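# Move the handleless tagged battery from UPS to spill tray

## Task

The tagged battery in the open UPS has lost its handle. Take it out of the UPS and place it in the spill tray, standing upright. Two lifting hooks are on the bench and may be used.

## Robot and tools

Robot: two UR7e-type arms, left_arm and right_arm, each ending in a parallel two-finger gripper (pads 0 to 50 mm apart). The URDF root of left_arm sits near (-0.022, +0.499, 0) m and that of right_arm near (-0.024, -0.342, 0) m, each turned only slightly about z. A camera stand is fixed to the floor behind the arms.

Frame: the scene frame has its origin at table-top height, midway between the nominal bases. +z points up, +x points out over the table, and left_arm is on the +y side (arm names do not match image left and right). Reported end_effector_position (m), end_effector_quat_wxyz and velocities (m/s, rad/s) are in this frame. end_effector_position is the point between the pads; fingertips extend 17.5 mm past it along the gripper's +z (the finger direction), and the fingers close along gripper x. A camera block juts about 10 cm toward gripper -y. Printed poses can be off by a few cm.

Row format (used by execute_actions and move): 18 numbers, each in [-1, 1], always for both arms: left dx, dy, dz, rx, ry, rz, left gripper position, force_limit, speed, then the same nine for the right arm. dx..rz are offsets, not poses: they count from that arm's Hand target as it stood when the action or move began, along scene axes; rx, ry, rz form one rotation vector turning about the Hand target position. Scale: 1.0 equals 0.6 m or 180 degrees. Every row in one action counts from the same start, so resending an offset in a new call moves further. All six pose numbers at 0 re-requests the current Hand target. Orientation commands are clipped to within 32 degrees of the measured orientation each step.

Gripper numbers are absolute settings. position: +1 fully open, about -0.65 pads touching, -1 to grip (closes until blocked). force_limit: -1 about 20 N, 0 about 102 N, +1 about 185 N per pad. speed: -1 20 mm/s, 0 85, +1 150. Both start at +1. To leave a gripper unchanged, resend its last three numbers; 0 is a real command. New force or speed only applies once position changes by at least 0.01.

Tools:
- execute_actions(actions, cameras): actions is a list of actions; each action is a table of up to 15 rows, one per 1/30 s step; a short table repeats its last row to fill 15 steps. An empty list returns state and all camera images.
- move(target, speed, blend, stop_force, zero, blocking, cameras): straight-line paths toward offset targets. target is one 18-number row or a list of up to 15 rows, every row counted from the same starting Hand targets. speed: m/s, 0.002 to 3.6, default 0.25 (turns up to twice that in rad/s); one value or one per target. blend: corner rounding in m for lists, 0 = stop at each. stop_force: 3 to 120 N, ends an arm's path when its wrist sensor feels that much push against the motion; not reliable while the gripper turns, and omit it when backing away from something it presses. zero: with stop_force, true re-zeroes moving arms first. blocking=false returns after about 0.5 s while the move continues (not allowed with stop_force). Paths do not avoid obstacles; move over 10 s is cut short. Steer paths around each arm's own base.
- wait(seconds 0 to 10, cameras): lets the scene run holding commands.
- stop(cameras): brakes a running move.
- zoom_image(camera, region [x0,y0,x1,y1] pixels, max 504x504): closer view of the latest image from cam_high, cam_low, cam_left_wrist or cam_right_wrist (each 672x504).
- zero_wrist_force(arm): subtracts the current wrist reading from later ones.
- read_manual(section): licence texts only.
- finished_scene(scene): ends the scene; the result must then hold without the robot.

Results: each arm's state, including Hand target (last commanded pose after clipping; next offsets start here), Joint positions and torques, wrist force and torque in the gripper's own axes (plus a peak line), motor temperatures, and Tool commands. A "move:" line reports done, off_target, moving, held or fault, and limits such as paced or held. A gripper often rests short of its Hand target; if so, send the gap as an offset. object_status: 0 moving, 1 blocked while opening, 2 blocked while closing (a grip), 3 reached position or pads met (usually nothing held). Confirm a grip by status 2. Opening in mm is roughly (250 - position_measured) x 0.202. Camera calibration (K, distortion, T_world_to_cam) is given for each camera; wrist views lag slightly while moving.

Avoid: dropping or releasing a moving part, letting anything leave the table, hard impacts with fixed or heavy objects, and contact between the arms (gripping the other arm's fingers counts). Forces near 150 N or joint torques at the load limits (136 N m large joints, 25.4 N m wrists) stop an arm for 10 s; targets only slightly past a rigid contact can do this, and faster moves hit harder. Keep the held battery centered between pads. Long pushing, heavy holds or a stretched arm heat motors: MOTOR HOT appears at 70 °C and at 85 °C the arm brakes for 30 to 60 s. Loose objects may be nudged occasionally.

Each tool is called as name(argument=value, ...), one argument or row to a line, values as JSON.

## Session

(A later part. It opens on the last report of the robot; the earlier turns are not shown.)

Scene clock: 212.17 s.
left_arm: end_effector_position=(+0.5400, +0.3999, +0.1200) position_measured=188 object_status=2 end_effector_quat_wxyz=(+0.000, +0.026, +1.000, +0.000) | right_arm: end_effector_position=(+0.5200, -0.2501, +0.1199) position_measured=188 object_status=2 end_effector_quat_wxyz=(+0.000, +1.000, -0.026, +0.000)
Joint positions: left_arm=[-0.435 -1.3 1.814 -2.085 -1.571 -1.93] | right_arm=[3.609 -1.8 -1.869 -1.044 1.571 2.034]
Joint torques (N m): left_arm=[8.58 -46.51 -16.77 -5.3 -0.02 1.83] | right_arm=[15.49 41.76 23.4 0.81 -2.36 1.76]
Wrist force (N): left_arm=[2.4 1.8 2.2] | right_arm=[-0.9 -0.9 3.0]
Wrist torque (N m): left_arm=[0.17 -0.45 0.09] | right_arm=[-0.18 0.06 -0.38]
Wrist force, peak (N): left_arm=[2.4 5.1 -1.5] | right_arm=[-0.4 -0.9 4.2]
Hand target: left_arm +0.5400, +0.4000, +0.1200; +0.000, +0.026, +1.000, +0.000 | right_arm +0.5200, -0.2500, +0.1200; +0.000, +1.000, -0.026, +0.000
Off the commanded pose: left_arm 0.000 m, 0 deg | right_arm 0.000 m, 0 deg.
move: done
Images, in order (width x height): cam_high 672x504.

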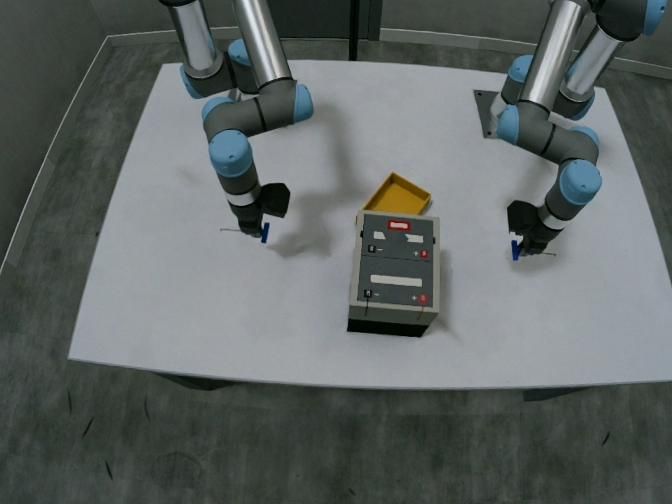

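move(
  target=[
    [0, 0, -0.14, 0, 0, 0, -1, 0, -0.3, 0, 0, -0.14, 0, 0, 0, -1, 0, -0.3],
    [0, 0, -0.1647, 0, 0, 0, -1, 0, -0.3, 0, 0, -0.1647, 0, 0, 0, -1, 0, -0.3],
  ],
  speed=[0.2, 0.03],
  blend=0.005,
)

move(
  target=[
    [0, 0, 0, 0, 0, 0, 1, 0, -0.3, 0, 0, 0, 0, 0, 0, 1, 0, -0.3],
    [0, 0, 0.1, 0, 0, 0, 1, 0, -0.3, 0, 0, 0.1, 0, 0, 0, 1, 0, -0.3],
    [0.0125, 0.25, 0.07, 0, 0, 0, 1, 0, -0.3, -0.0125, -0.25, 0.07, 0, 0, 0, 1, 0, -0.3],
  ],
  speed=[0.1, 0.15, 0.3],
  blend=[0, 0.01, 0],
  cameras=["cam_left_wrist", "cam_right_wrist"],
)

Scene clock: 216.50 s.
left_arm: end_effector_position=(+0.5399, +0.4000, +0.0210) position_measured=188 object_status=2 end_effector_quat_wxyz=(+0.000, +0.026, +1.000, +0.000) end_effector_velocity=(-0.001, +0.000, +0.000) end_effector_angular_velocity=(+0.002, +0.003, -0.001) | right_arm: end_effector_position=(+0.5199, -0.2500, +0.0210) position_measured=188 object_status=2 end_effector_quat_wxyz=(+0.000, +1.000, -0.026, +0.000) end_effector_velocity=(+0.000, -0.001, +0.001) end_effector_angular_velocity=(-0.001, +0.002, -0.001)
Joint positions: left_arm=[-0.435 -1.155 1.918 -2.334 -1.571 -1.93] | right_arm=[3.609 -1.951 -1.975 -0.787 1.571 2.034]
Joint velocities: left_arm=[-0.001 -0.001 -0.001 0.005 0.001 0] | right_arm=[-0.001 0.001 0.002 -0.005 0 0]
Joint torques (N m): left_arm=[-3.79 -50 -22.75 -1.23 -0.06 -1.17] | right_arm=[-13.79 46.09 24.43 0.45 -1.19 -1.5]
Wrist force (N): left_arm=[2.1 1.8 2.2] | right_arm=[-1.2 -1.0 2.8]
Wrist torque (N m): left_arm=[0.16 -0.40 0.07] | right_arm=[-0.19 0.11 -0.37]
Wrist force, peak (N): left_arm=[2.3 1.9 4.8] | right_arm=[-1.3 -0.9 5.5]
Hand target: left_arm +0.5400, +0.4000, +0.0212; +0.000, +0.026, +1.000, +0.000 | right_arm +0.5200, -0.2500, +0.0212; +0.000, +1.000, -0.026, +0.000
Off the commanded pose: left_arm 0.000 m, 0 deg | right_arm 0.000 m, 0 deg.
move: done

Scene clock: 218.70 s.
left_arm: end_effector_position=(+0.5476, +0.5499, +0.0632) position_measured=3 object_status=3 end_effector_quat_wxyz=(+0.000, +0.026, +1.000, +0.000) | right_arm: end_effector_position=(+0.5125, -0.3999, +0.0632) position_measured=3 object_status=3 end_effector_quat_wxyz=(+0.000, +1.000, -0.026, +0.000)
Joint positions: left_arm=[-0.171 -1.221 1.878 -2.228 -1.571 -1.666] | right_arm=[3.339 -1.856 -1.971 -0.886 1.571 1.764]
Joint torques (N m): left_arm=[6.86 -47.77 -9.98 -1.35 0.1 0.99] | right_arm=[-2.61 42.66 22.19 0.57 1.68 -0.54]
Wrist force (N): left_arm=[2.3 1.9 1.6] | right_arm=[-1.1 -1.2 2.3]
Wrist torque (N m): left_arm=[0.18 -0.43 0.10] | right_arm=[-0.24 0.08 -0.45]
Wrist force, peak (N): left_arm=[2.4 5.8 2.2] | right_arm=[-1.1 -5.5 0.1]
Hand target: left_arm +0.5475, +0.5500, +0.0632; +0.000, +0.026, +1.000, +0.000 | right_arm +0.5125, -0.4000, +0.0632; +0.000, +1.000, -0.026, +0.000
Off the commanded pose: left_arm 0.000 m, 0 deg | right_arm 0.000 m, 0 deg.
move: done
camera_calibration:
cam_left_wrist: T_world_to_cam=[[-0.99846, 0.0495722, -0.0249084, 0.532825], [0.0385846, 0.943099, 0.330265, -0.542637], [0.0398631, 0.328795, -0.94356, -0.0150892], [0, 0, 0, 1]] pos_world=[0.553543, 0.490308, 0.178248]
cam_right_wrist: T_world_to_cam=[[0.99939, -0.0338976, 0.00835347, -0.519413], [-0.0346342, -0.932532, 0.359423, -0.361837], [-0.0043937, -0.359493, -0.933137, 0.0536691], [0, 0, 0, 1]] pos_world=[0.5068, -0.335737, 0.184472]
Images, in order (width x height): cam_left_wrist 672x504, cam_right_wrist 672x504.

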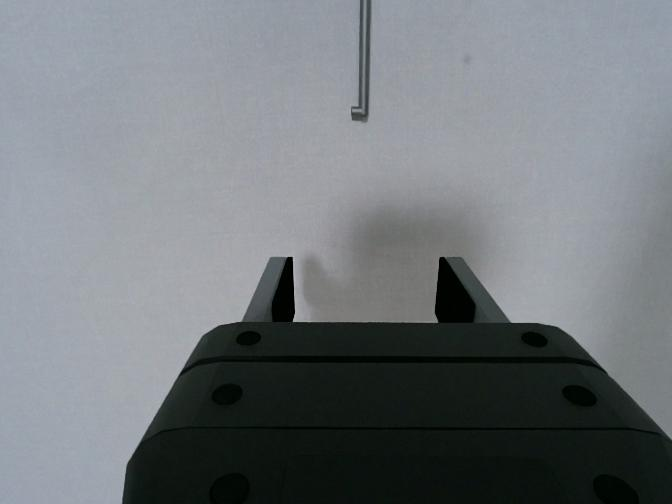

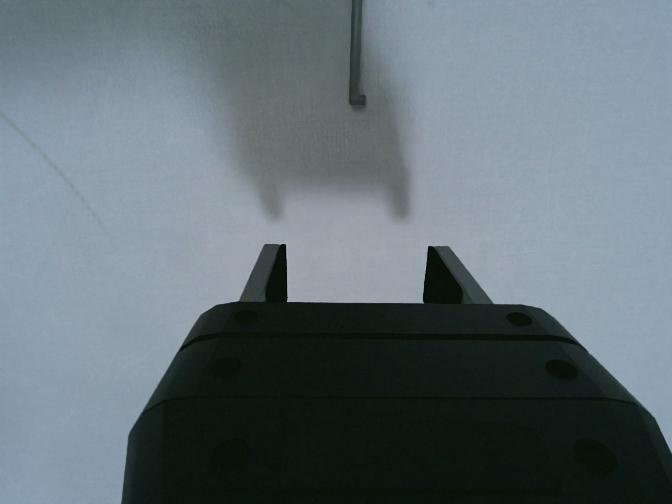

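zoom_image(
  camera="cam_left_wrist",
  region=[330, 60, 400, 130],
)

zoom_image(
  camera="cam_right_wrist",
  region=[325, 50, 395, 120],
)

Scaled by 7.200.

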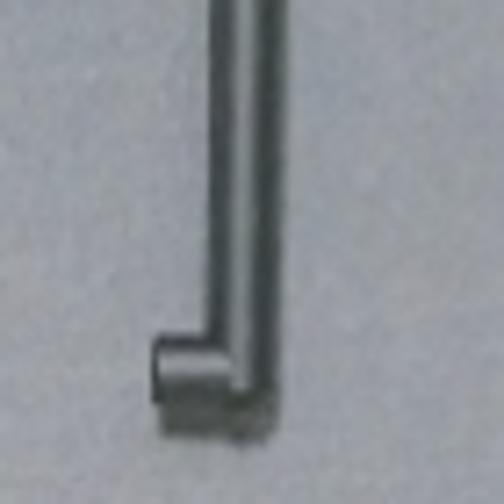

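Scaled by 7.200.

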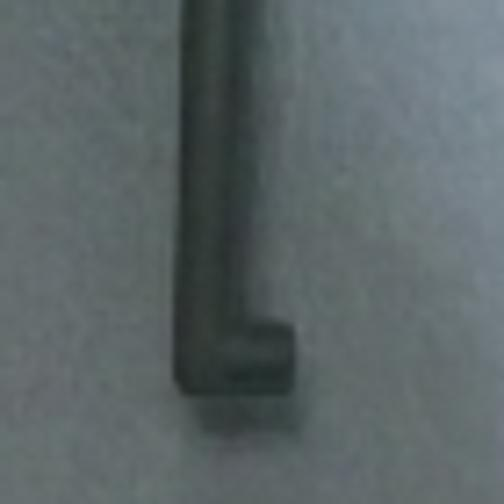

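move(
  target=[
    [0, 0, 0.06, 0, 0, 0, 1, 0, -0.3, 0, 0, 0.06, 0, 0, 0, 1, 0, -0.3],
    [-0.0125, -0.25, 0.04, 0, 0, 0, 1, 0, -0.3, 0.0125, 0.25, 0.04, 0, 0, 0, 1, 0, -0.3],
    [-0.0125, -0.25, -0.07, 0, 0, 0, 1, 0, -0.3, 0.0125, 0.25, -0.07, 0, 0, 0, 1, 0, -0.3],
    [-0.0125, -0.25, -0.07, 0, 0, 0, -1, 0, -0.3, 0.0125, 0.25, -0.07, 0, 0, 0, -1, 0, -0.3],
  ],
  speed=[0.3, 0.35, 0.12, 0.1],
  blend=[0.01, 0.01, 0, 0],
)

Scene clock: 268.87 s.
left_arm: end_effector_position=(+0.5400, +0.4000, +0.0212) position_measured=188 object_status=2 end_effector_quat_wxyz=(+0.000, +0.026, +1.000, +0.000) | right_arm: end_effector_position=(+0.5200, -0.2500, +0.0212) position_measured=188 object_status=2 end_effector_quat_wxyz=(+0.000, +1.000, -0.026, +0.000)
Joint positions: left_arm=[-0.435 -1.155 1.918 -2.334 -1.571 -1.93] | right_arm=[3.609 -1.951 -1.975 -0.787 1.571 2.034]
Joint torques (N m): left_arm=[-6.46 -48.54 -27.4 -4.72 -0.62 -1.75] | right_arm=[13.14 45.43 27.38 6.08 2.26 2.12]
Wrist force (N): left_arm=[2.3 1.9 2.1] | right_arm=[-1.1 -1.0 2.8]
Wrist torque (N m): left_arm=[0.17 -0.43 -0.08] | right_arm=[-0.20 0.11 -0.36]
Wrist force, peak (N): left_arm=[2.4 5.6 -0.7] | right_arm=[-1.3 -5.8 1.5]
Hand target: left_arm +0.5400, +0.4000, +0.0212; +0.000, +0.026, +1.000, +0.000 | right_arm +0.5200, -0.2500, +0.0212; +0.000, +1.000, -0.026, +0.000
Off the commanded pose: left_arm 0.000 m, 0 deg | right_arm 0.000 m, 0 deg.
move: done

move(
  target=[
    [0, 0, 0.333, 0, 0, 0, -1, 0, -0.3, 0, 0, 0.333, 0, 0, 0, -1, 0, -0.3],
    [-0.2333, -0.4167, 0.43, 0, 0, -0.5, -1, 0, -0.3, 0, 0, 0.333, 0, 0, 0, -1, 0, -0.3],
  ],
  speed=0.5,
  blend=0.05,
)

move(
  target=[
    [-0.3333, -0.4667, -0.1, 0, 0, -0.5, -1, 0, -0.3, 0, 0, 0, 0, 0, 0, -1, 0, -0.3],
    [-0.3333, -0.4667, -0.375, 0, 0, -0.5, -1, 0, -0.3, 0, 0, 0, 0, 0, 0, -1, 0, -0.3],
    [-0.3333, -0.4667, -0.4297, 0, 0, -0.5, -1, 0, -0.3, 0, 0, 0, 0, 0, 0, -1, 0, -0.3],
  ],
  speed=[0.5, 0.2, 0.04],
  blend=[0.03, 0.005, 0],
  cameras=["cam_high"],
)

Scene clock: 276.40 s.
left_arm: end_effector_position=(+0.4001, +0.1499, +0.2791) position_measured=188 object_status=2 end_effector_quat_wxyz=(+0.000, +0.725, +0.689, +0.000) | right_arm: end_effector_position=(+0.5200, -0.2500, +0.2210) position_measured=188 object_status=2 end_effector_quat_wxyz=(+0.000, +1.000, -0.026, +0.000)
Joint positions: left_arm=[-0.962 -1.471 1.592 -1.692 -1.571 -0.886] | right_arm=[3.609 -1.706 -1.703 -1.304 1.571 2.034]
Joint torques (N m): left_arm=[4.1 -41.48 -13.84 -5.18 -1.01 0.77] | right_arm=[14.43 40.45 34.82 0.51 2.62 2.17]
Wrist force (N): left_arm=[2.1 1.7 2.2] | right_arm=[-1.0 -0.7 2.8]
Wrist torque (N m): left_arm=[0.17 -0.41 0.10] | right_arm=[-0.16 0.08 -0.37]
Wrist force, peak (N): left_arm=[2.2 1.9 6.7] | right_arm=[-1.2 -0.8 7.1]
Hand target: left_arm +0.4000, +0.1500, +0.2792; +0.000, +0.725, +0.689, +0.000 | right_arm +0.5200, -0.2500, +0.2210; +0.000, +1.000, -0.026, +0.000
Off the commanded pose: left_arm 0.000 m, 0 deg | right_arm 0.000 m, 0 deg.
move: done

Scene clock: 280.07 s.
left_arm: end_effector_position=(+0.2000, -0.1300, +0.0212) position_measured=188 object_status=2 end_effector_quat_wxyz=(+0.000, +1.000, -0.026, +0.000) | right_arm: end_effector_position=(+0.5200, -0.2500, +0.2210) position_measured=188 object_status=2 end_effector_quat_wxyz=(+0.000, +1.000, -0.026, +0.000)
Joint positions: left_arm=[-1.457 -0.973 1.611 -2.209 -1.571 0.19] | right_arm=[3.609 -1.706 -1.703 -1.304 1.571 2.034]
Joint torques (N m): left_arm=[8.24 -49.8 -24.54 -1.93 1.34 1.36] | right_arm=[14.92 40.89 34.88 0.79 2.38 1.97]
Wrist force (N): left_arm=[-1.2 -5.7 -12.4] | right_arm=[-1.1 -0.8 2.9]
Wrist torque (N m): left_arm=[0.27 -0.40 0.07] | right_arm=[-0.17 0.09 -0.37]
Wrist force, peak (N): left_arm=[-2.7 -10.7 -19.7] | right_arm=[-1.3 -1.0 3.1]
Hand target: left_arm +0.2001, -0.1300, +0.0213; +0.000, +1.000, -0.026, +0.000 | right_arm +0.5200, -0.2500, +0.2210; +0.000, +1.000, -0.026, +0.000
Off the commanded pose: left_arm 0.000 m, 0 deg | right_arm 0.000 m, 0 deg.
move: done
Images, in order (width x height): cam_high 672x504.

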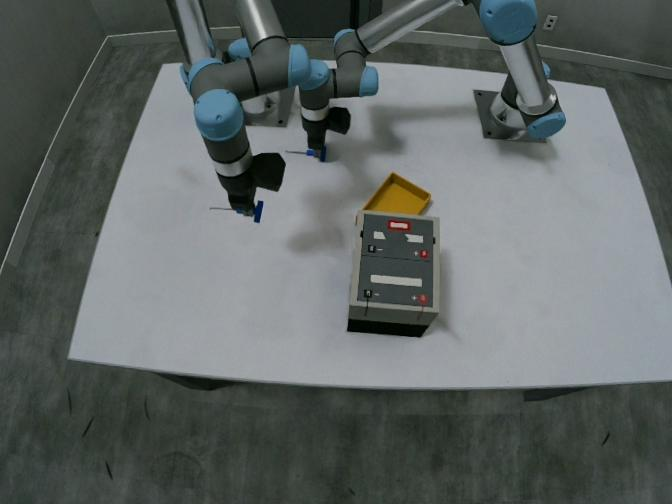

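move(
  target=[
    [0, 0, 0, 0, 0, 0, 1, 0, -0.3, 0, 0, 0, 0, 0, 0, -1, 0, -0.3],
    [0, 0, 0.3, 0, 0, 0, 1, 0, -0.3, 0, 0, 0, 0, 0, 0, -1, 0, -0.3],
    [0.1, 0.7, 0.4, 0, 0, 0.3, 1, 0, -0.3, 0, 0, 0.1, 0, 0, 0, -1, 0, -0.3],
    [0.45, 0.85, 0.4, 0, 0, 0.5, 1, 0, -0.3, -0.2333, 0.45, 0.1, 0, 0, 0.5, -1, 0, -0.3],
  ],
  speed=[0.1, 0.3, 0.5, 0.5],
  blend=[0, 0.05, 0.05, 0],
)

move(
  target=[
    [0, 0, 0, 0, 0, 0, 1, 0, -0.3, -0.3, 0.45, -0.1, 0, 0, 0.5, -1, 0, -0.3],
    [0, 0, 0, 0, 0, 0, 1, 0, -0.3, -0.3, 0.45, -0.38, 0, 0, 0.5, -1, 0, -0.3],
    [0, 0, 0, 0, 0, 0, 1, 0, -0.3, -0.3, 0.45, -0.4325, 0, 0, 0.5, -1, 0, -0.3],
  ],
  speed=[0.5, 0.2, 0.04],
  blend=[0.03, 0.005, 0],
  cameras=["cam_high"],
)

Scene clock: 289.53 s.
left_arm: end_effector_position=(+0.4701, +0.3800, +0.2613) position_measured=3 object_status=3 end_effector_quat_wxyz=(+0.000, +0.725, +0.689, +0.000) | right_arm: end_effector_position=(+0.3800, +0.0201, +0.2810) position_measured=188 object_status=2 end_effector_quat_wxyz=(+0.000, +0.725, +0.688, +0.000)
Joint positions: left_arm=[-0.529 -1.565 1.737 -1.743 -1.571 -0.453] | right_arm=[4.177 -1.656 -1.603 -1.454 1.571 1.031]
Joint torques (N m): left_arm=[-6.73 -35.22 -14.03 -1.28 -0.88 1.69] | right_arm=[-14.01 39.16 16.3 1.61 2.51 -0.29]
Wrist force (N): left_arm=[2.3 1.8 1.7] | right_arm=[-1.1 -1.0 2.9]
Wrist torque (N m): left_arm=[0.16 -0.44 -0.03] | right_arm=[-0.20 0.09 -0.45]
Wrist force, peak (N): left_arm=[-0.7 -4.7 -11.6] | right_arm=[0.3 -2.2 3.0]
Hand target: left_arm +0.4701, +0.3800, +0.2613; +0.000, +0.725, +0.689, +0.000 | right_arm +0.3800, +0.0200, +0.2810; +0.000, +0.725, +0.688, +0.000
Off the commanded pose: left_arm 0.000 m, 0 deg | right_arm 0.000 m, 0 deg.
move: done

Scene clock: 293.17 s.
left_arm: end_effector_position=(+0.4701, +0.3800, +0.2613) position_measured=3 object_status=3 end_effector_quat_wxyz=(+0.000, +0.725, +0.689, +0.000) | right_arm: end_effector_position=(+0.2000, +0.2900, +0.0213) position_measured=188 object_status=2 end_effector_quat_wxyz=(+0.000, +0.026, +1.000, +0.000) end_effector_velocity=(+0.000, -0.001, +0.000) end_effector_angular_velocity=(-0.004, -0.001, +0.000)
Joint positions: left_arm=[-0.529 -1.566 1.737 -1.743 -1.571 -0.453] | right_arm=[4.628 -2.173 -1.602 -0.937 1.571 -0.088]
Joint velocities: left_arm=[within noise] | right_arm=[0 0.001 0.001 -0.005 -0.001 0]
Joint torques (N m): left_arm=[-7.87 -36.64 -13.75 -1.3 1.23 1.61] | right_arm=[-13.45 51.53 25.77 0.85 -2.14 -1.7]
Wrist force (N): left_arm=[2.4 1.9 1.6] | right_arm=[0.6 -9.1 -8.4]
Wrist torque (N m): left_arm=[0.18 -0.46 -0.03] | right_arm=[-0.44 0.05 -0.46]
Wrist force, peak (N): left_arm=[2.5 2.0 1.9] | right_arm=[1.5 -13.9 -16.2]
Hand target: left_arm +0.4701, +0.3800, +0.2613; +0.000, +0.725, +0.689, +0.000 | right_arm +0.2000, +0.2900, +0.0215; +0.000, +0.026, +1.000, +0.000
Off the commanded pose: left_arm 0.000 m, 0 deg | right_arm 0.000 m, 0 deg.
move: done
Images, in order (width x height): cam_high 672x504.

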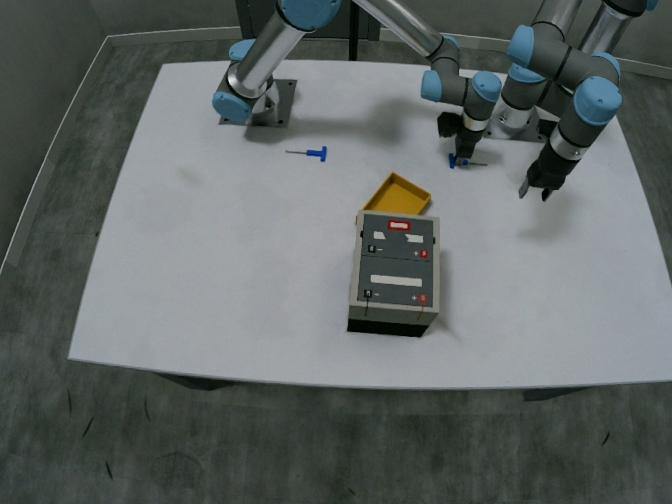

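move(
  target=[
    [0, 0, 0, 0, 0, 0, 1, 0, -0.3, 0, 0, 0, 0, 0, 0, 1, 0, -0.3],
    [0, 0, 0, 0, 0, 0, 1, 0, -0.3, 0, 0, 0.3, 0, 0, 0, 1, 0, -0.3],
    [0, 0, 0, 0, 0, 0, 1, 0, -0.3, 0, -0.705, 0.25, -0.2219, 0.0116, 0, 1, 0, -0.3],
    [0, 0, 0, 0, 0, 0, 1, 0, -0.3, 0, -0.705, 0.106, -0.2219, 0.0116, 0, 1, 0, -0.3],
  ],
  speed=[0.1, 0.3, 0.5, 0.3],
  blend=[0, 0.05, 0.03, 0],
  cameras=["cam_right_wrist", "cam_high"],
)

Scene clock: 307.33 s.
left_arm: end_effector_position=(+0.4701, +0.3800, +0.2613) position_measured=3 object_status=3 end_effector_quat_wxyz=(+0.000, +0.725, +0.689, +0.000) | right_arm: end_effector_position=(+0.2000, -0.1330, +0.0852) position_measured=3 object_status=3 end_effector_quat_wxyz=(-0.009, +0.024, +0.939, -0.342)
Joint positions: left_arm=[-0.529 -1.566 1.737 -1.743 -1.571 -0.453] | right_arm=[4.521 -1.648 -2.15 -1.604 1.445 -0.151]
Joint torques (N m): left_arm=[-8.05 -36.63 -13.93 -1.43 1.2 1.49] | right_arm=[-13.57 19.78 13.67 3.08 -2.65 -1.9]
Wrist force (N): left_arm=[2.5 2.1 1.8] | right_arm=[-1.0 0.1 0.6]
Wrist torque (N m): left_arm=[0.20 -0.47 -0.03] | right_arm=[-0.01 0.19 -0.17]
Wrist force, peak (N): left_arm=[2.7 2.2 1.6] | right_arm=[0.2 -7.2 -6.3]
Hand target: left_arm +0.4701, +0.3800, +0.2613; +0.000, +0.725, +0.689, +0.000 | right_arm +0.2000, -0.1330, +0.0851; -0.009, +0.024, +0.939, -0.342
Off the commanded pose: left_arm 0.000 m, 0 deg | right_arm 0.000 m, 0 deg.
move: done
camera_calibration:
cam_right_wrist: T_world_to_cam=[[-0.998888, 0.043434, 0.0183195, 0.210921], [0.0351517, 0.945254, -0.324436, 0.162391], [-0.0314081, -0.323431, -0.94573, 0.18007], [0, 0, 0, 1]] pos_world=[0.210634, -0.104422, 0.219119]
Images, in order (width x height): cam_high 672x504, cam_right_wrist 672x504.

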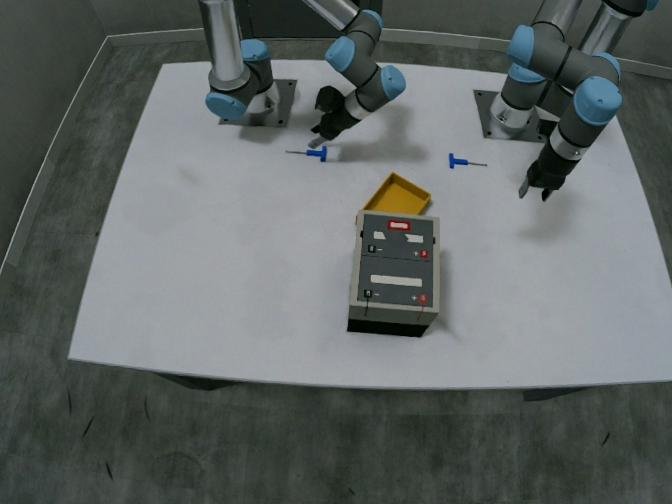

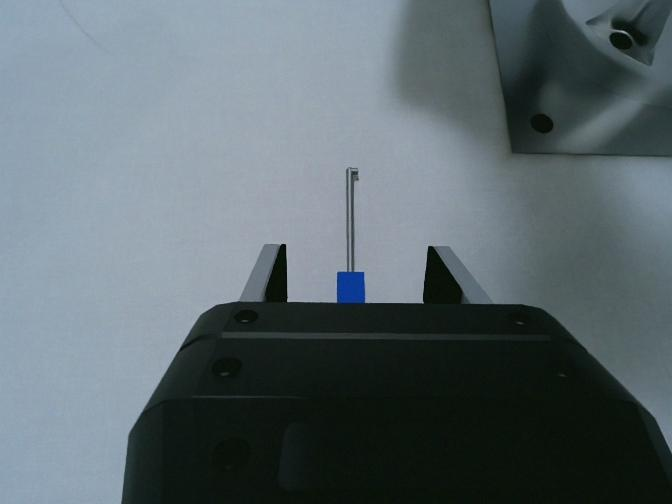

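zoom_image(
  camera="cam_right_wrist",
  region=[320, 160, 390, 310],
)

Scaled by 3.360.

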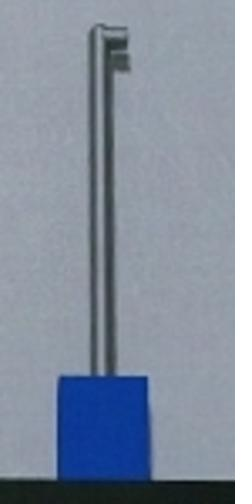

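move(
  target=[
    [0, 0, 0, 0, 0, 0, 1, 0, -0.3, -0.0062, -0.005, -0.0867, 0, 0, 0, 1, 0, -0.3],
    [0, 0, 0, 0, 0, 0, 1, 0, -0.3, -0.0062, -0.005, -0.1045, 0, 0, 0, 1, 0, -0.3],
  ],
  speed=[0.1, 0.03],
  blend=[0.003, 0],
  stop_force=12,
  cameras=["cam_right_wrist"],
)

Scene clock: 320.70 s.
left_arm: end_effector_position=(+0.4701, +0.3800, +0.2613) position_measured=3 object_status=3 end_effector_quat_wxyz=(+0.000, +0.725, +0.689, +0.000) | right_arm: end_effector_position=(+0.1963, -0.1360, +0.0224) position_measured=3 object_status=3 end_effector_quat_wxyz=(-0.009, +0.024, +0.939, -0.342)
Joint positions: left_arm=[-0.529 -1.566 1.737 -1.743 -1.571 -0.453] | right_arm=[4.527 -1.762 -2.232 -1.407 1.45 -0.146]
Joint torques (N m): left_arm=[-7.43 -36.68 -13.91 -1.54 1.1 1.48] | right_arm=[-14.32 34.32 25.62 -2.07 -2.29 -1.61]
Wrist force (N): left_arm=[2.3 1.9 1.8] | right_arm=[-0.8 0.2 0.5]
Wrist torque (N m): left_arm=[0.17 -0.43 -0.03] | right_arm=[0.00 0.14 -0.24]
Wrist force, peak (N): left_arm=[2.6 2.1 1.8] | right_arm=[-0.6 0.8 1.3]
Hand target: left_arm +0.4701, +0.3800, +0.2613; +0.000, +0.725, +0.689, +0.000 | right_arm +0.1963, -0.1360, +0.0224; -0.009, +0.024, +0.939, -0.342
Off the commanded pose: left_arm 0.000 m, 0 deg | right_arm 0.000 m, 0 deg.
move: done
camera_calibration:
cam_right_wrist: T_world_to_cam=[[-0.998888, 0.0434288, 0.0183238, 0.208504], [0.0351495, 0.945296, -0.324315, 0.144969], [-0.031406, -0.323311, -0.945771, 0.11961], [0, 0, 0, 1]] pos_world=[0.206934, -0.107422, 0.156319]
Images, in order (width x height): cam_right_wrist 672x504.

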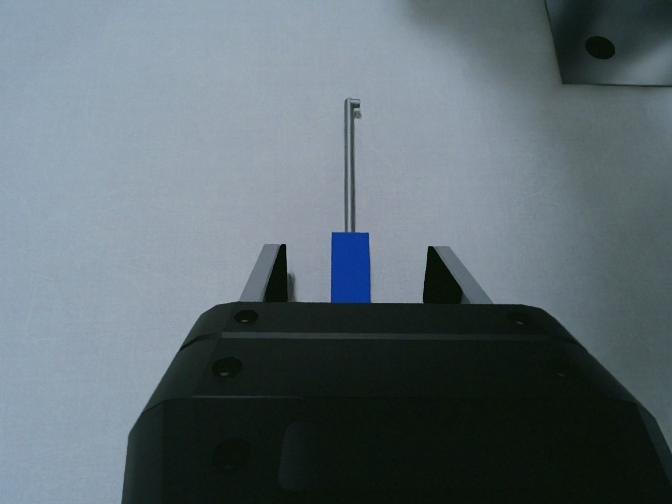

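move(
  target=[
    [0, 0, 0, 0, 0, 0, 1, 0, -0.3, 0.0033, 0, 0, 0, 0, 0, -1, 0, -0.3],
    [0, 0, 0, 0, 0, 0, 1, 0, -0.3, 0.0033, 0, 0.35, 0, 0, 0, -1, 0, -0.3],
  ],
  speed=[0.05, 0.25],
  cameras=["cam_right_wrist"],
)

Scene clock: 326.63 s.
left_arm: end_effector_position=(+0.4701, +0.3800, +0.2613) position_measured=3 object_status=3 end_effector_quat_wxyz=(+0.000, +0.725, +0.689, +0.000) | right_arm: end_effector_position=(+0.1983, -0.1360, +0.2323) position_measured=192 object_status=2 end_effector_quat_wxyz=(-0.009, +0.025, +0.939, -0.342)
Joint positions: left_arm=[-0.529 -1.566 1.737 -1.743 -1.571 -0.453] | right_arm=[4.523 -1.473 -1.904 -2.025 1.447 -0.149]
Joint torques (N m): left_arm=[-7.58 -36.33 -14.15 -1.52 1.2 1.5] | right_arm=[14.14 7.45 27.94 -0.52 2.17 1.67]
Wrist force (N): left_arm=[2.5 1.9 1.8] | right_arm=[-0.9 0.8 1.1]
Wrist torque (N m): left_arm=[0.17 -0.46 -0.04] | right_arm=[0.06 0.17 -0.18]
Wrist force, peak (N): left_arm=[2.6 2.1 1.8] | right_arm=[-0.8 3.4 3.2]
Hand target: left_arm +0.4701, +0.3800, +0.2613; +0.000, +0.725, +0.689, +0.000 | right_arm +0.1983, -0.1360, +0.2324; -0.009, +0.024, +0.939, -0.342
Off the commanded pose: left_arm 0.000 m, 0 deg | right_arm 0.000 m, 0 deg.
move: done
camera_calibration:
cam_right_wrist: T_world_to_cam=[[-0.998888, 0.0434884, 0.0182021, 0.206605], [0.0352482, 0.945323, -0.324225, 0.212958], [-0.0313069, -0.323223, -0.945805, 0.318282], [0, 0, 0, 1]] pos_world=[0.208833, -0.107423, 0.366319]
Images, in order (width x height): cam_right_wrist 672x504.

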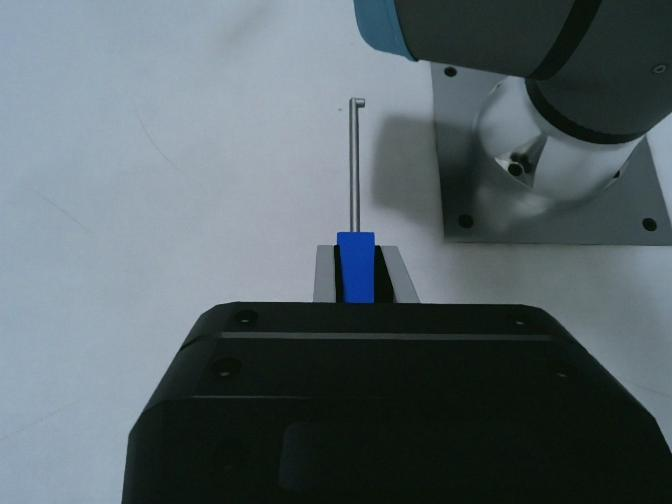

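move(
  target=[
    [0, 0, 0, 0, 0, 0, 1, 0, -0.3, 0.3, -0.1, 0.25, 0.2497, -0.0131, 0, -1, 0, -0.3],
    [-0.25, -0.03, 0, 0, 0, -0.2, 1, 0, -0.3, 0.5862, -0.14, 0.213, 0.4993, -0.0262, 0, -1, 0, -0.3],
    [-0.444, -0.14, -0.2938, 0.1828, 0.1648, -0.4783, 1, 0, -0.3, 0.5862, -0.14, 0.213, 0.4993, -0.0262, 0, -1, 0, -0.3],
  ],
  speed=[0.45, 0.45, 0.4],
  blend=[0.05, 0.03, 0],
  cameras=["cam_left_wrist", "cam_right_wrist", "cam_high"],
)

Scene clock: 335.67 s.
left_arm: end_effector_position=(+0.2037, +0.2960, +0.0850) position_measured=3 object_status=3 end_effector_quat_wxyz=(-0.342, +0.939, -0.025, +0.009) | right_arm: end_effector_position=(+0.5500, -0.2200, +0.3602) position_measured=192 object_status=2 end_effector_quat_wxyz=(+0.011, +0.024, +0.906, +0.422)
Joint positions: left_arm=[-1.381 -1.523 2.184 -1.551 -1.401 0.207] | right_arm=[3.299 -1.735 -1.594 -1.203 2.429 -1.334]
Joint torques (N m): left_arm=[-1.69 -22.92 -29.38 1.14 -1.07 -1.51] | right_arm=[14.72 19.69 16.34 6.05 4.04 -1.34]
Wrist force (N): left_arm=[3.1 3.2 1.1] | right_arm=[-0.7 -2.8 3.6]
Wrist torque (N m): left_arm=[0.17 -0.60 0.07] | right_arm=[-0.29 0.16 -0.67]
Wrist force, peak (N): left_arm=[2.0 5.1 1.6] | right_arm=[-2.6 -4.6 3.8]
Hand target: left_arm +0.2037, +0.2960, +0.0851; -0.342, +0.939, -0.025, +0.009 | right_arm +0.5500, -0.2200, +0.3602; +0.011, +0.024, +0.906, +0.422
Off the commanded pose: left_arm 0.000 m, 0 deg | right_arm 0.000 m, 0 deg.
move: done
camera_calibration:
cam_left_wrist: T_world_to_cam=[[0.999191, -0.0357978, -0.0183195, -0.179626], [-0.0399665, -0.9344, -0.353976, 0.332828], [-0.00444619, 0.354422, -0.935075, 0.103429], [0, 0, 0, 1]] pos_world=[0.193242, 0.267907, 0.211236]
cam_right_wrist: T_world_to_cam=[[-0.999377, 0.0341402, -0.00893306, 0.567293], [0.0026373, 0.324682, 0.945819, -0.254608], [0.0351909, 0.945207, -0.32457, 0.441671], [0, 0, 0, 1]] pos_world=[0.552068, -0.354171, 0.389234]
Images, in order (width x height): cam_high 672x504, cam_left_wrist 672x504, cam_right_wrist 672x504.

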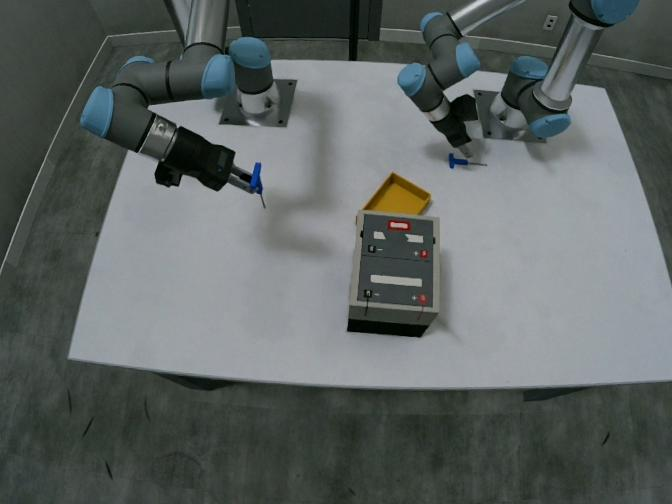

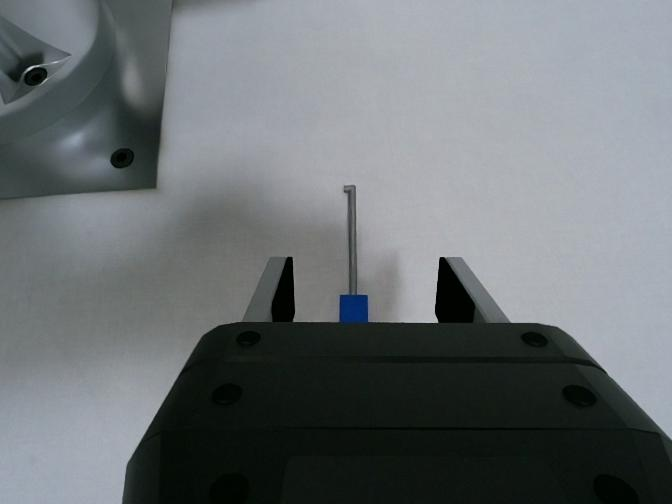

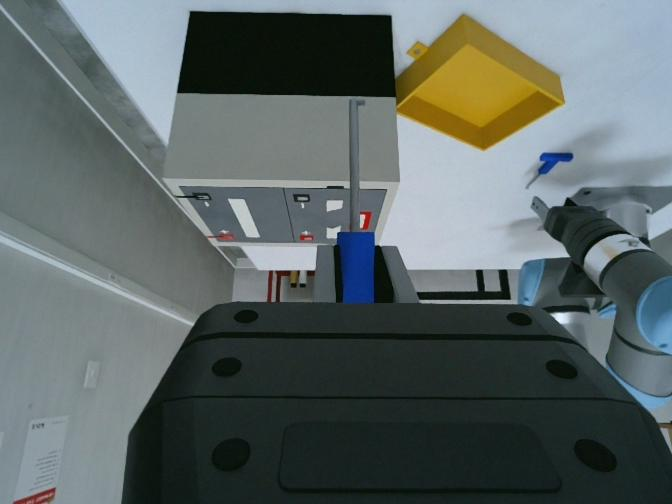

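zoom_image(
  camera="cam_left_wrist",
  region=[320, 175, 390, 325],
)

zoom_image(
  camera="cam_right_wrist",
  region=[290, 85, 430, 265],
)

Scaled by 3.360.

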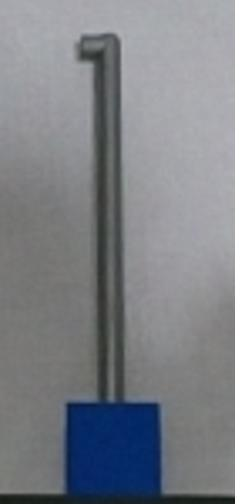

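Scaled by 2.800.

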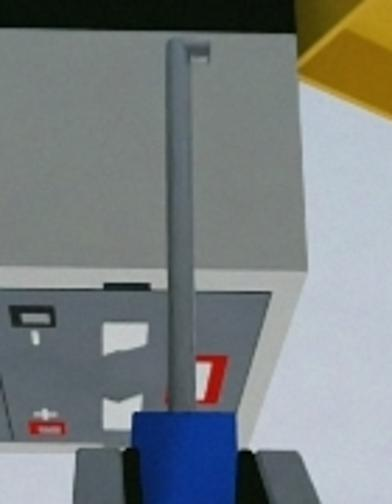

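move(
  target=[
    [-0.0033, 0, -0.0863, 0, 0, 0, 1, 0, -0.3, 0, 0, 0, 0, 0, 0, -1, 0, -0.3],
    [-0.0033, 0, -0.1038, 0, 0, 0, 1, 0, -0.3, 0, 0, 0, 0, 0, 0, -1, 0, -0.3],
  ],
  speed=[0.1, 0.03],
  blend=[0.003, 0],
  stop_force=12,
)

move(
  target=[
    [0, 0, 0, 0, 0, 0, -1, 0, -0.3, 0, 0, 0, 0, 0, 0, -1, 0, -0.3],
    [0, 0, 0.35, 0, 0, 0, -1, 0, -0.3, 0, 0, 0, 0, 0, 0, -1, 0, -0.3],
  ],
  speed=[0.05, 0.25],
  cameras=["cam_left_wrist", "cam_right_wrist"],
)

Scene clock: 345.37 s.
left_arm: end_effector_position=(+0.2017, +0.2960, +0.0228) position_measured=3 object_status=3 end_effector_quat_wxyz=(-0.342, +0.939, -0.025, +0.009) | right_arm: end_effector_position=(+0.5500, -0.2200, +0.3602) position_measured=192 object_status=2 end_effector_quat_wxyz=(+0.011, +0.024, +0.906, +0.422)
Joint positions: left_arm=[-1.386 -1.398 2.258 -1.749 -1.404 0.204] | right_arm=[3.299 -1.735 -1.594 -1.203 2.429 -1.334]
Joint torques (N m): left_arm=[8.84 -34.79 -26.04 1.12 1.65 1.61] | right_arm=[15.15 20.04 16.52 6.19 4.11 -1.36]
Wrist force (N): left_arm=[2.8 3.5 1.0] | right_arm=[-0.7 -2.9 3.9]
Wrist torque (N m): left_arm=[0.20 -0.55 0.06] | right_arm=[-0.30 0.17 -0.66]
Wrist force, peak (N): left_arm=[3.0 4.0 1.7] | right_arm=[-0.7 -3.0 3.9]
Hand target: left_arm +0.2017, +0.2960, +0.0228; -0.342, +0.939, -0.025, +0.009 | right_arm +0.5500, -0.2200, +0.3602; +0.011, +0.024, +0.906, +0.422
Off the commanded pose: left_arm 0.000 m, 0 deg | right_arm 0.000 m, 0 deg.
move: done

Scene clock: 347.53 s.
left_arm: end_effector_position=(+0.2017, +0.2959, +0.2327) position_measured=194 object_status=2 end_effector_quat_wxyz=(-0.342, +0.939, -0.025, +0.009) | right_arm: end_effector_position=(+0.5500, -0.2200, +0.3602) position_measured=192 object_status=2 end_effector_quat_wxyz=(+0.011, +0.024, +0.906, +0.422)
Joint positions: left_arm=[-1.386 -1.695 1.927 -1.122 -1.404 0.204] | right_arm=[3.299 -1.735 -1.594 -1.203 2.429 -1.334]
Joint torques (N m): left_arm=[-4.24 -10.57 -26.44 1.06 -0.22 -1.13] | right_arm=[14.25 19.7 16.37 6.07 4.03 -1.23]
Wrist force (N): left_arm=[3.2 3.5 1.4] | right_arm=[-0.6 -2.8 3.7]
Wrist torque (N m): left_arm=[0.16 -0.61 0.05] | right_arm=[-0.30 0.16 -0.67]
Wrist force, peak (N): left_arm=[2.8 5.8 3.9] | right_arm=[-0.5 -3.0 3.9]
Hand target: left_arm +0.2017, +0.2960, +0.2328; -0.342, +0.939, -0.025, +0.009 | right_arm +0.5500, -0.2200, +0.3602; +0.011, +0.024, +0.906, +0.422
Off the commanded pose: left_arm 0.000 m, 0 deg | right_arm 0.000 m, 0 deg.
move: done
camera_calibration:
cam_left_wrist: T_world_to_cam=[[0.999187, -0.0358905, -0.0183488, -0.174889], [-0.0400631, -0.93443, -0.353887, 0.384932], [-0.00444449, 0.354335, -0.935108, 0.241601], [0, 0, 0, 1]] pos_world=[0.191242, 0.267807, 0.358936]
cam_right_wrist: T_world_to_cam=[[-0.999377, 0.0341402, -0.00893306, 0.567293], [0.0026373, 0.324682, 0.945819, -0.254608], [0.0351909, 0.945207, -0.32457, 0.441671], [0, 0, 0, 1]] pos_world=[0.552068, -0.354171, 0.389234]
Images, in order (width x height): cam_left_wrist 672x504, cam_right_wrist 672x504.

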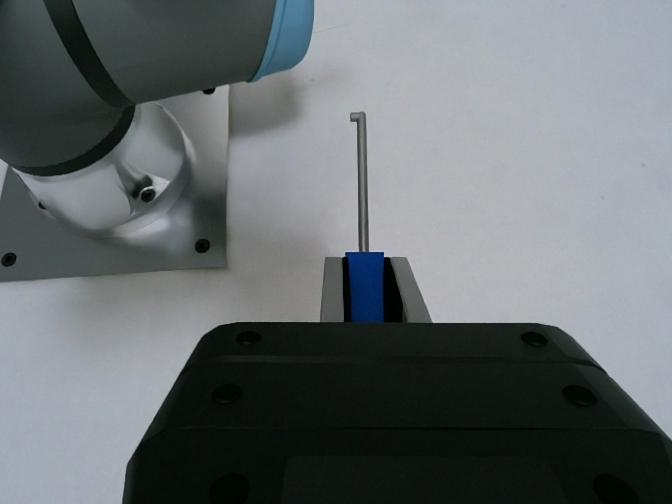

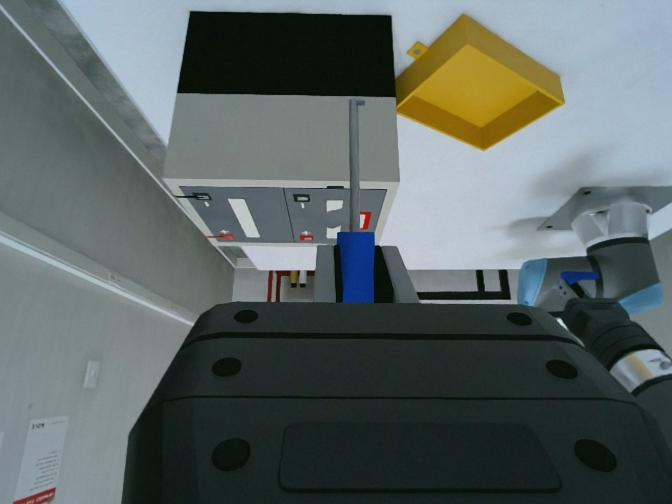

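move(
  target=[
    [0.3, -0.02, 0.15, -0.25, 0.0131, 0, -1, 0, -0.3, 0, 0, 0, 0, 0, 0, -1, 0, -0.3],
    [0.6138, -0.0433, 0.212, -0.4993, 0.0262, 0, -1, 0, -0.3, 0.025, 0.275, -0.0587, 0, 0, 0, -1, 0, -0.3],
  ],
  speed=[0.45, 0.3],
  blend=[0.05, 0],
  cameras=["cam_left_wrist", "cam_right_wrist", "cam_high"],
)

Scene clock: 366.77 s.
left_arm: end_effector_position=(+0.5700, +0.2700, +0.3600) position_measured=194 object_status=2 end_effector_quat_wxyz=(+0.422, +0.906, -0.024, -0.011) | right_arm: end_effector_position=(+0.5650, -0.0549, +0.3250) position_measured=192 object_status=2 end_effector_quat_wxyz=(+0.011, +0.024, +0.906, +0.422)
Joint positions: left_arm=[-0.299 -1.318 1.504 -2.014 -2.414 1.234] | right_arm=[3.58 -1.831 -1.639 -0.778 2.339 -0.947]
Joint torques (N m): left_arm=[-2.82 -37.86 -15.22 -2.56 -3.37 -1.86] | right_arm=[-15.39 46.53 15.48 1.36 3.95 -1.07]
Wrist force (N): left_arm=[0.8 -0.2 1.1] | right_arm=[-0.6 -3.4 3.2]
Wrist torque (N m): left_arm=[0.07 -0.20 0.02] | right_arm=[-0.39 0.13 -0.60]
Wrist force, peak (N): left_arm=[0.9 5.5 2.2] | right_arm=[-0.8 -1.8 4.9]
Hand target: left_arm +0.5700, +0.2700, +0.3600; +0.422, +0.906, -0.024, -0.011 | right_arm +0.5650, -0.0550, +0.3250; +0.011, +0.024, +0.906, +0.422
Off the commanded pose: left_arm 0.000 m, 0 deg | right_arm 0.000 m, 0 deg.
move: done
camera_calibration:
cam_left_wrist: T_world_to_cam=[[0.997366, -0.0706669, -0.0163677, -0.531756], [-0.00975434, -0.354254, 0.935098, -0.217495], [-0.0718788, -0.932475, -0.35401, 0.548087], [0, 0, 0, 1]] pos_world=[0.567629, 0.396452, 0.388704]
cam_right_wrist: T_world_to_cam=[[-0.999381, 0.0340131, -0.00899476, 0.576336], [0.00253773, 0.324686, 0.945819, -0.27487], [0.0350907, 0.94521, -0.324571, 0.273817], [0, 0, 0, 1]] pos_world=[0.567069, -0.189171, 0.354034]
Images, in order (width x height): cam_high 672x504, cam_left_wrist 672x504, cam_right_wrist 672x504.

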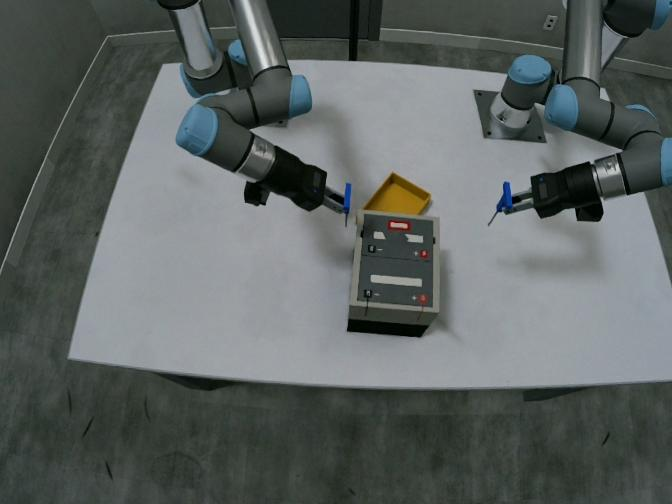

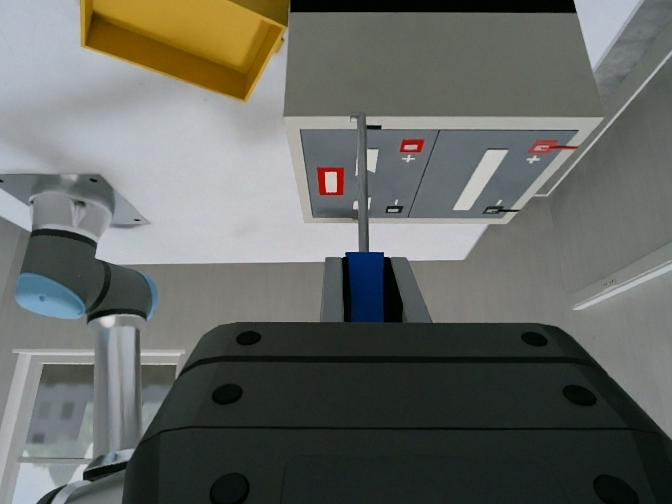

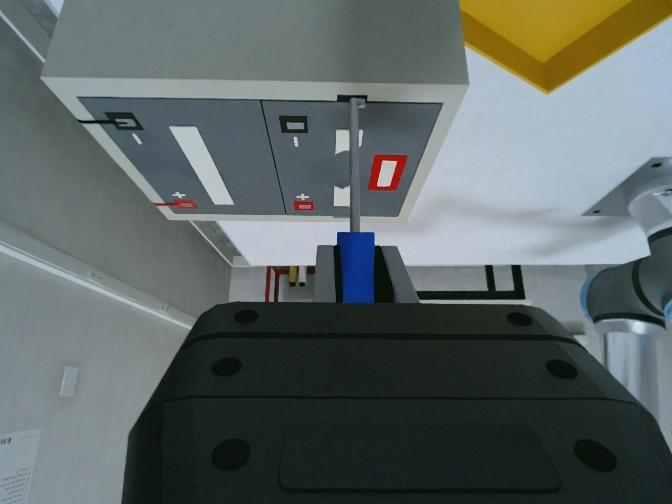

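zoom_image(
  camera="cam_right_wrist",
  region=[310, 70, 400, 140],
)

zoom_image(
  camera="cam_left_wrist",
  region=[310, 90, 410, 170],
)

Scaled by 5.600.

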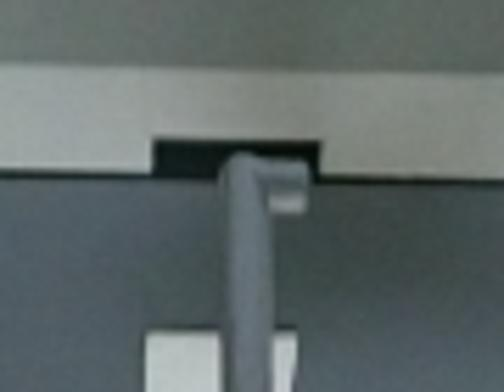

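Scaled by 5.040.

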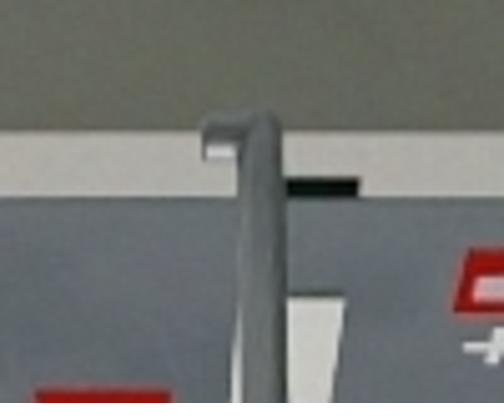

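move(
  target=[0.0067, -0.15, -0.0917, 0, 0, 0, -1, 0, -0.3, 0.003, 0.05, -0.0367, 0, 0, 0, -1, 0, -0.3],
  speed=0.15,
  cameras=["cam_left_wrist", "cam_right_wrist"],
)

zoom_image(
  camera="cam_right_wrist",
  region=[310, 70, 400, 140],
)

zoom_image(
  camera="cam_left_wrist",
  region=[310, 80, 410, 160],
)

Scene clock: 381.83 s.
left_arm: end_effector_position=(+0.5739, +0.1800, +0.3048) position_measured=194 object_status=2 end_effector_quat_wxyz=(+0.422, +0.906, -0.024, -0.011) | right_arm: end_effector_position=(+0.5667, -0.0249, +0.3028) position_measured=192 object_status=2 end_effector_quat_wxyz=(+0.011, +0.024, +0.906, +0.422)
Joint positions: left_arm=[-0.439 -1.23 1.569 -2.308 -2.369 1.04] | right_arm=[3.626 -1.872 -1.654 -0.683 2.317 -0.889]
Joint torques (N m): left_arm=[2.77 -50.04 -35.52 -4.05 -2.88 0.46] | right_arm=[-14.05 47.91 29.62 0.97 3.85 -1.75]
Wrist force (N): left_arm=[0.8 -0.4 1.1] | right_arm=[-0.7 -3.1 3.6]
Wrist torque (N m): left_arm=[0.04 -0.18 -0.11] | right_arm=[-0.34 0.16 -0.65]
Wrist force, peak (N): left_arm=[1.0 0.2 3.6] | right_arm=[-0.8 -3.3 4.5]
Hand target: left_arm +0.5740, +0.1800, +0.3050; +0.422, +0.906, -0.024, -0.011 | right_arm +0.5668, -0.0250, +0.3030; +0.011, +0.024, +0.906, +0.422
Off the commanded pose: left_arm 0.000 m, 0 deg | right_arm 0.000 m, 0 deg.
move: done
camera_calibration:
cam_left_wrist: T_world_to_cam=[[0.997354, -0.0707505, -0.0167077, -0.542863], [-0.00945724, -0.35415, 0.935141, -0.197938], [-0.0720787, -0.932509, -0.353882, 0.444992], [0, 0, 0, 1]] pos_world=[0.571629, 0.306452, 0.333505]
cam_right_wrist: T_world_to_cam=[[-0.999384, 0.0339832, -0.00878088, 0.576842], [0.00273797, 0.32489, 0.945748, -0.263772], [0.0349924, 0.945141, -0.324782, 0.23834], [0, 0, 0, 1]] pos_world=[0.568869, -0.159171, 0.331935]
Images, in order (width x height): cam_left_wrist 672x504, cam_right_wrist 672x504.

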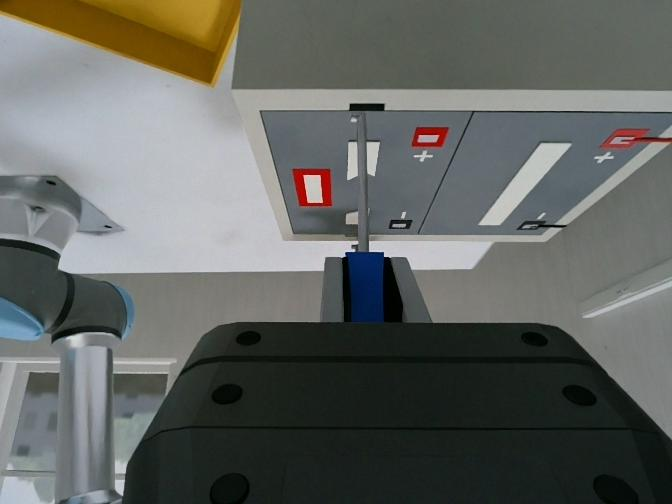

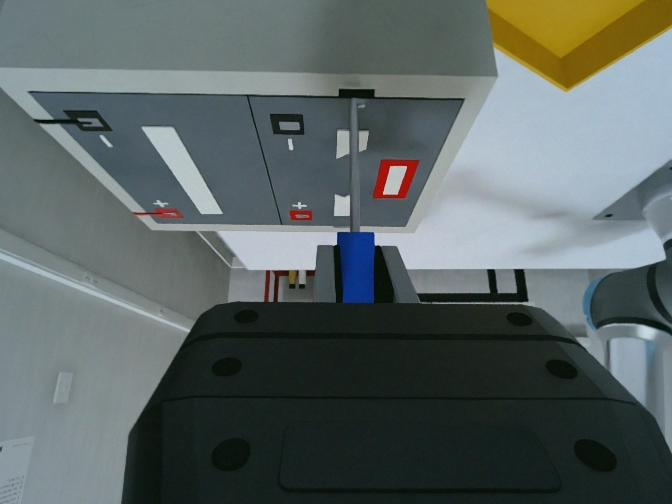

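Scaled by 5.600.

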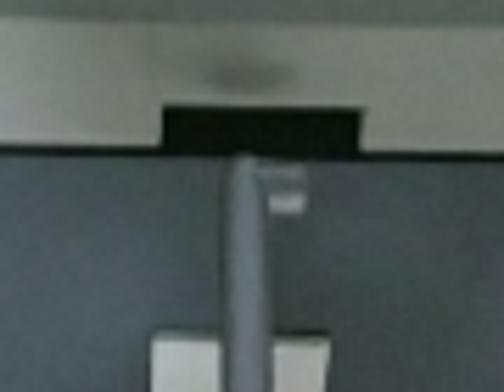

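Scaled by 5.040.

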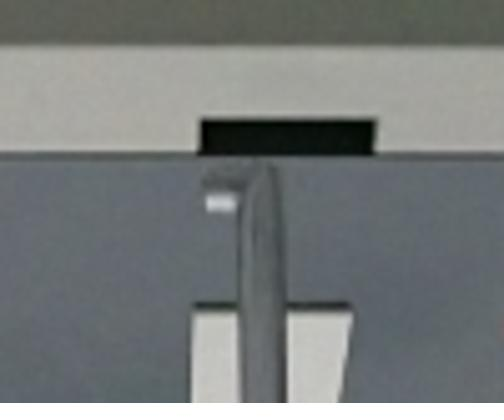

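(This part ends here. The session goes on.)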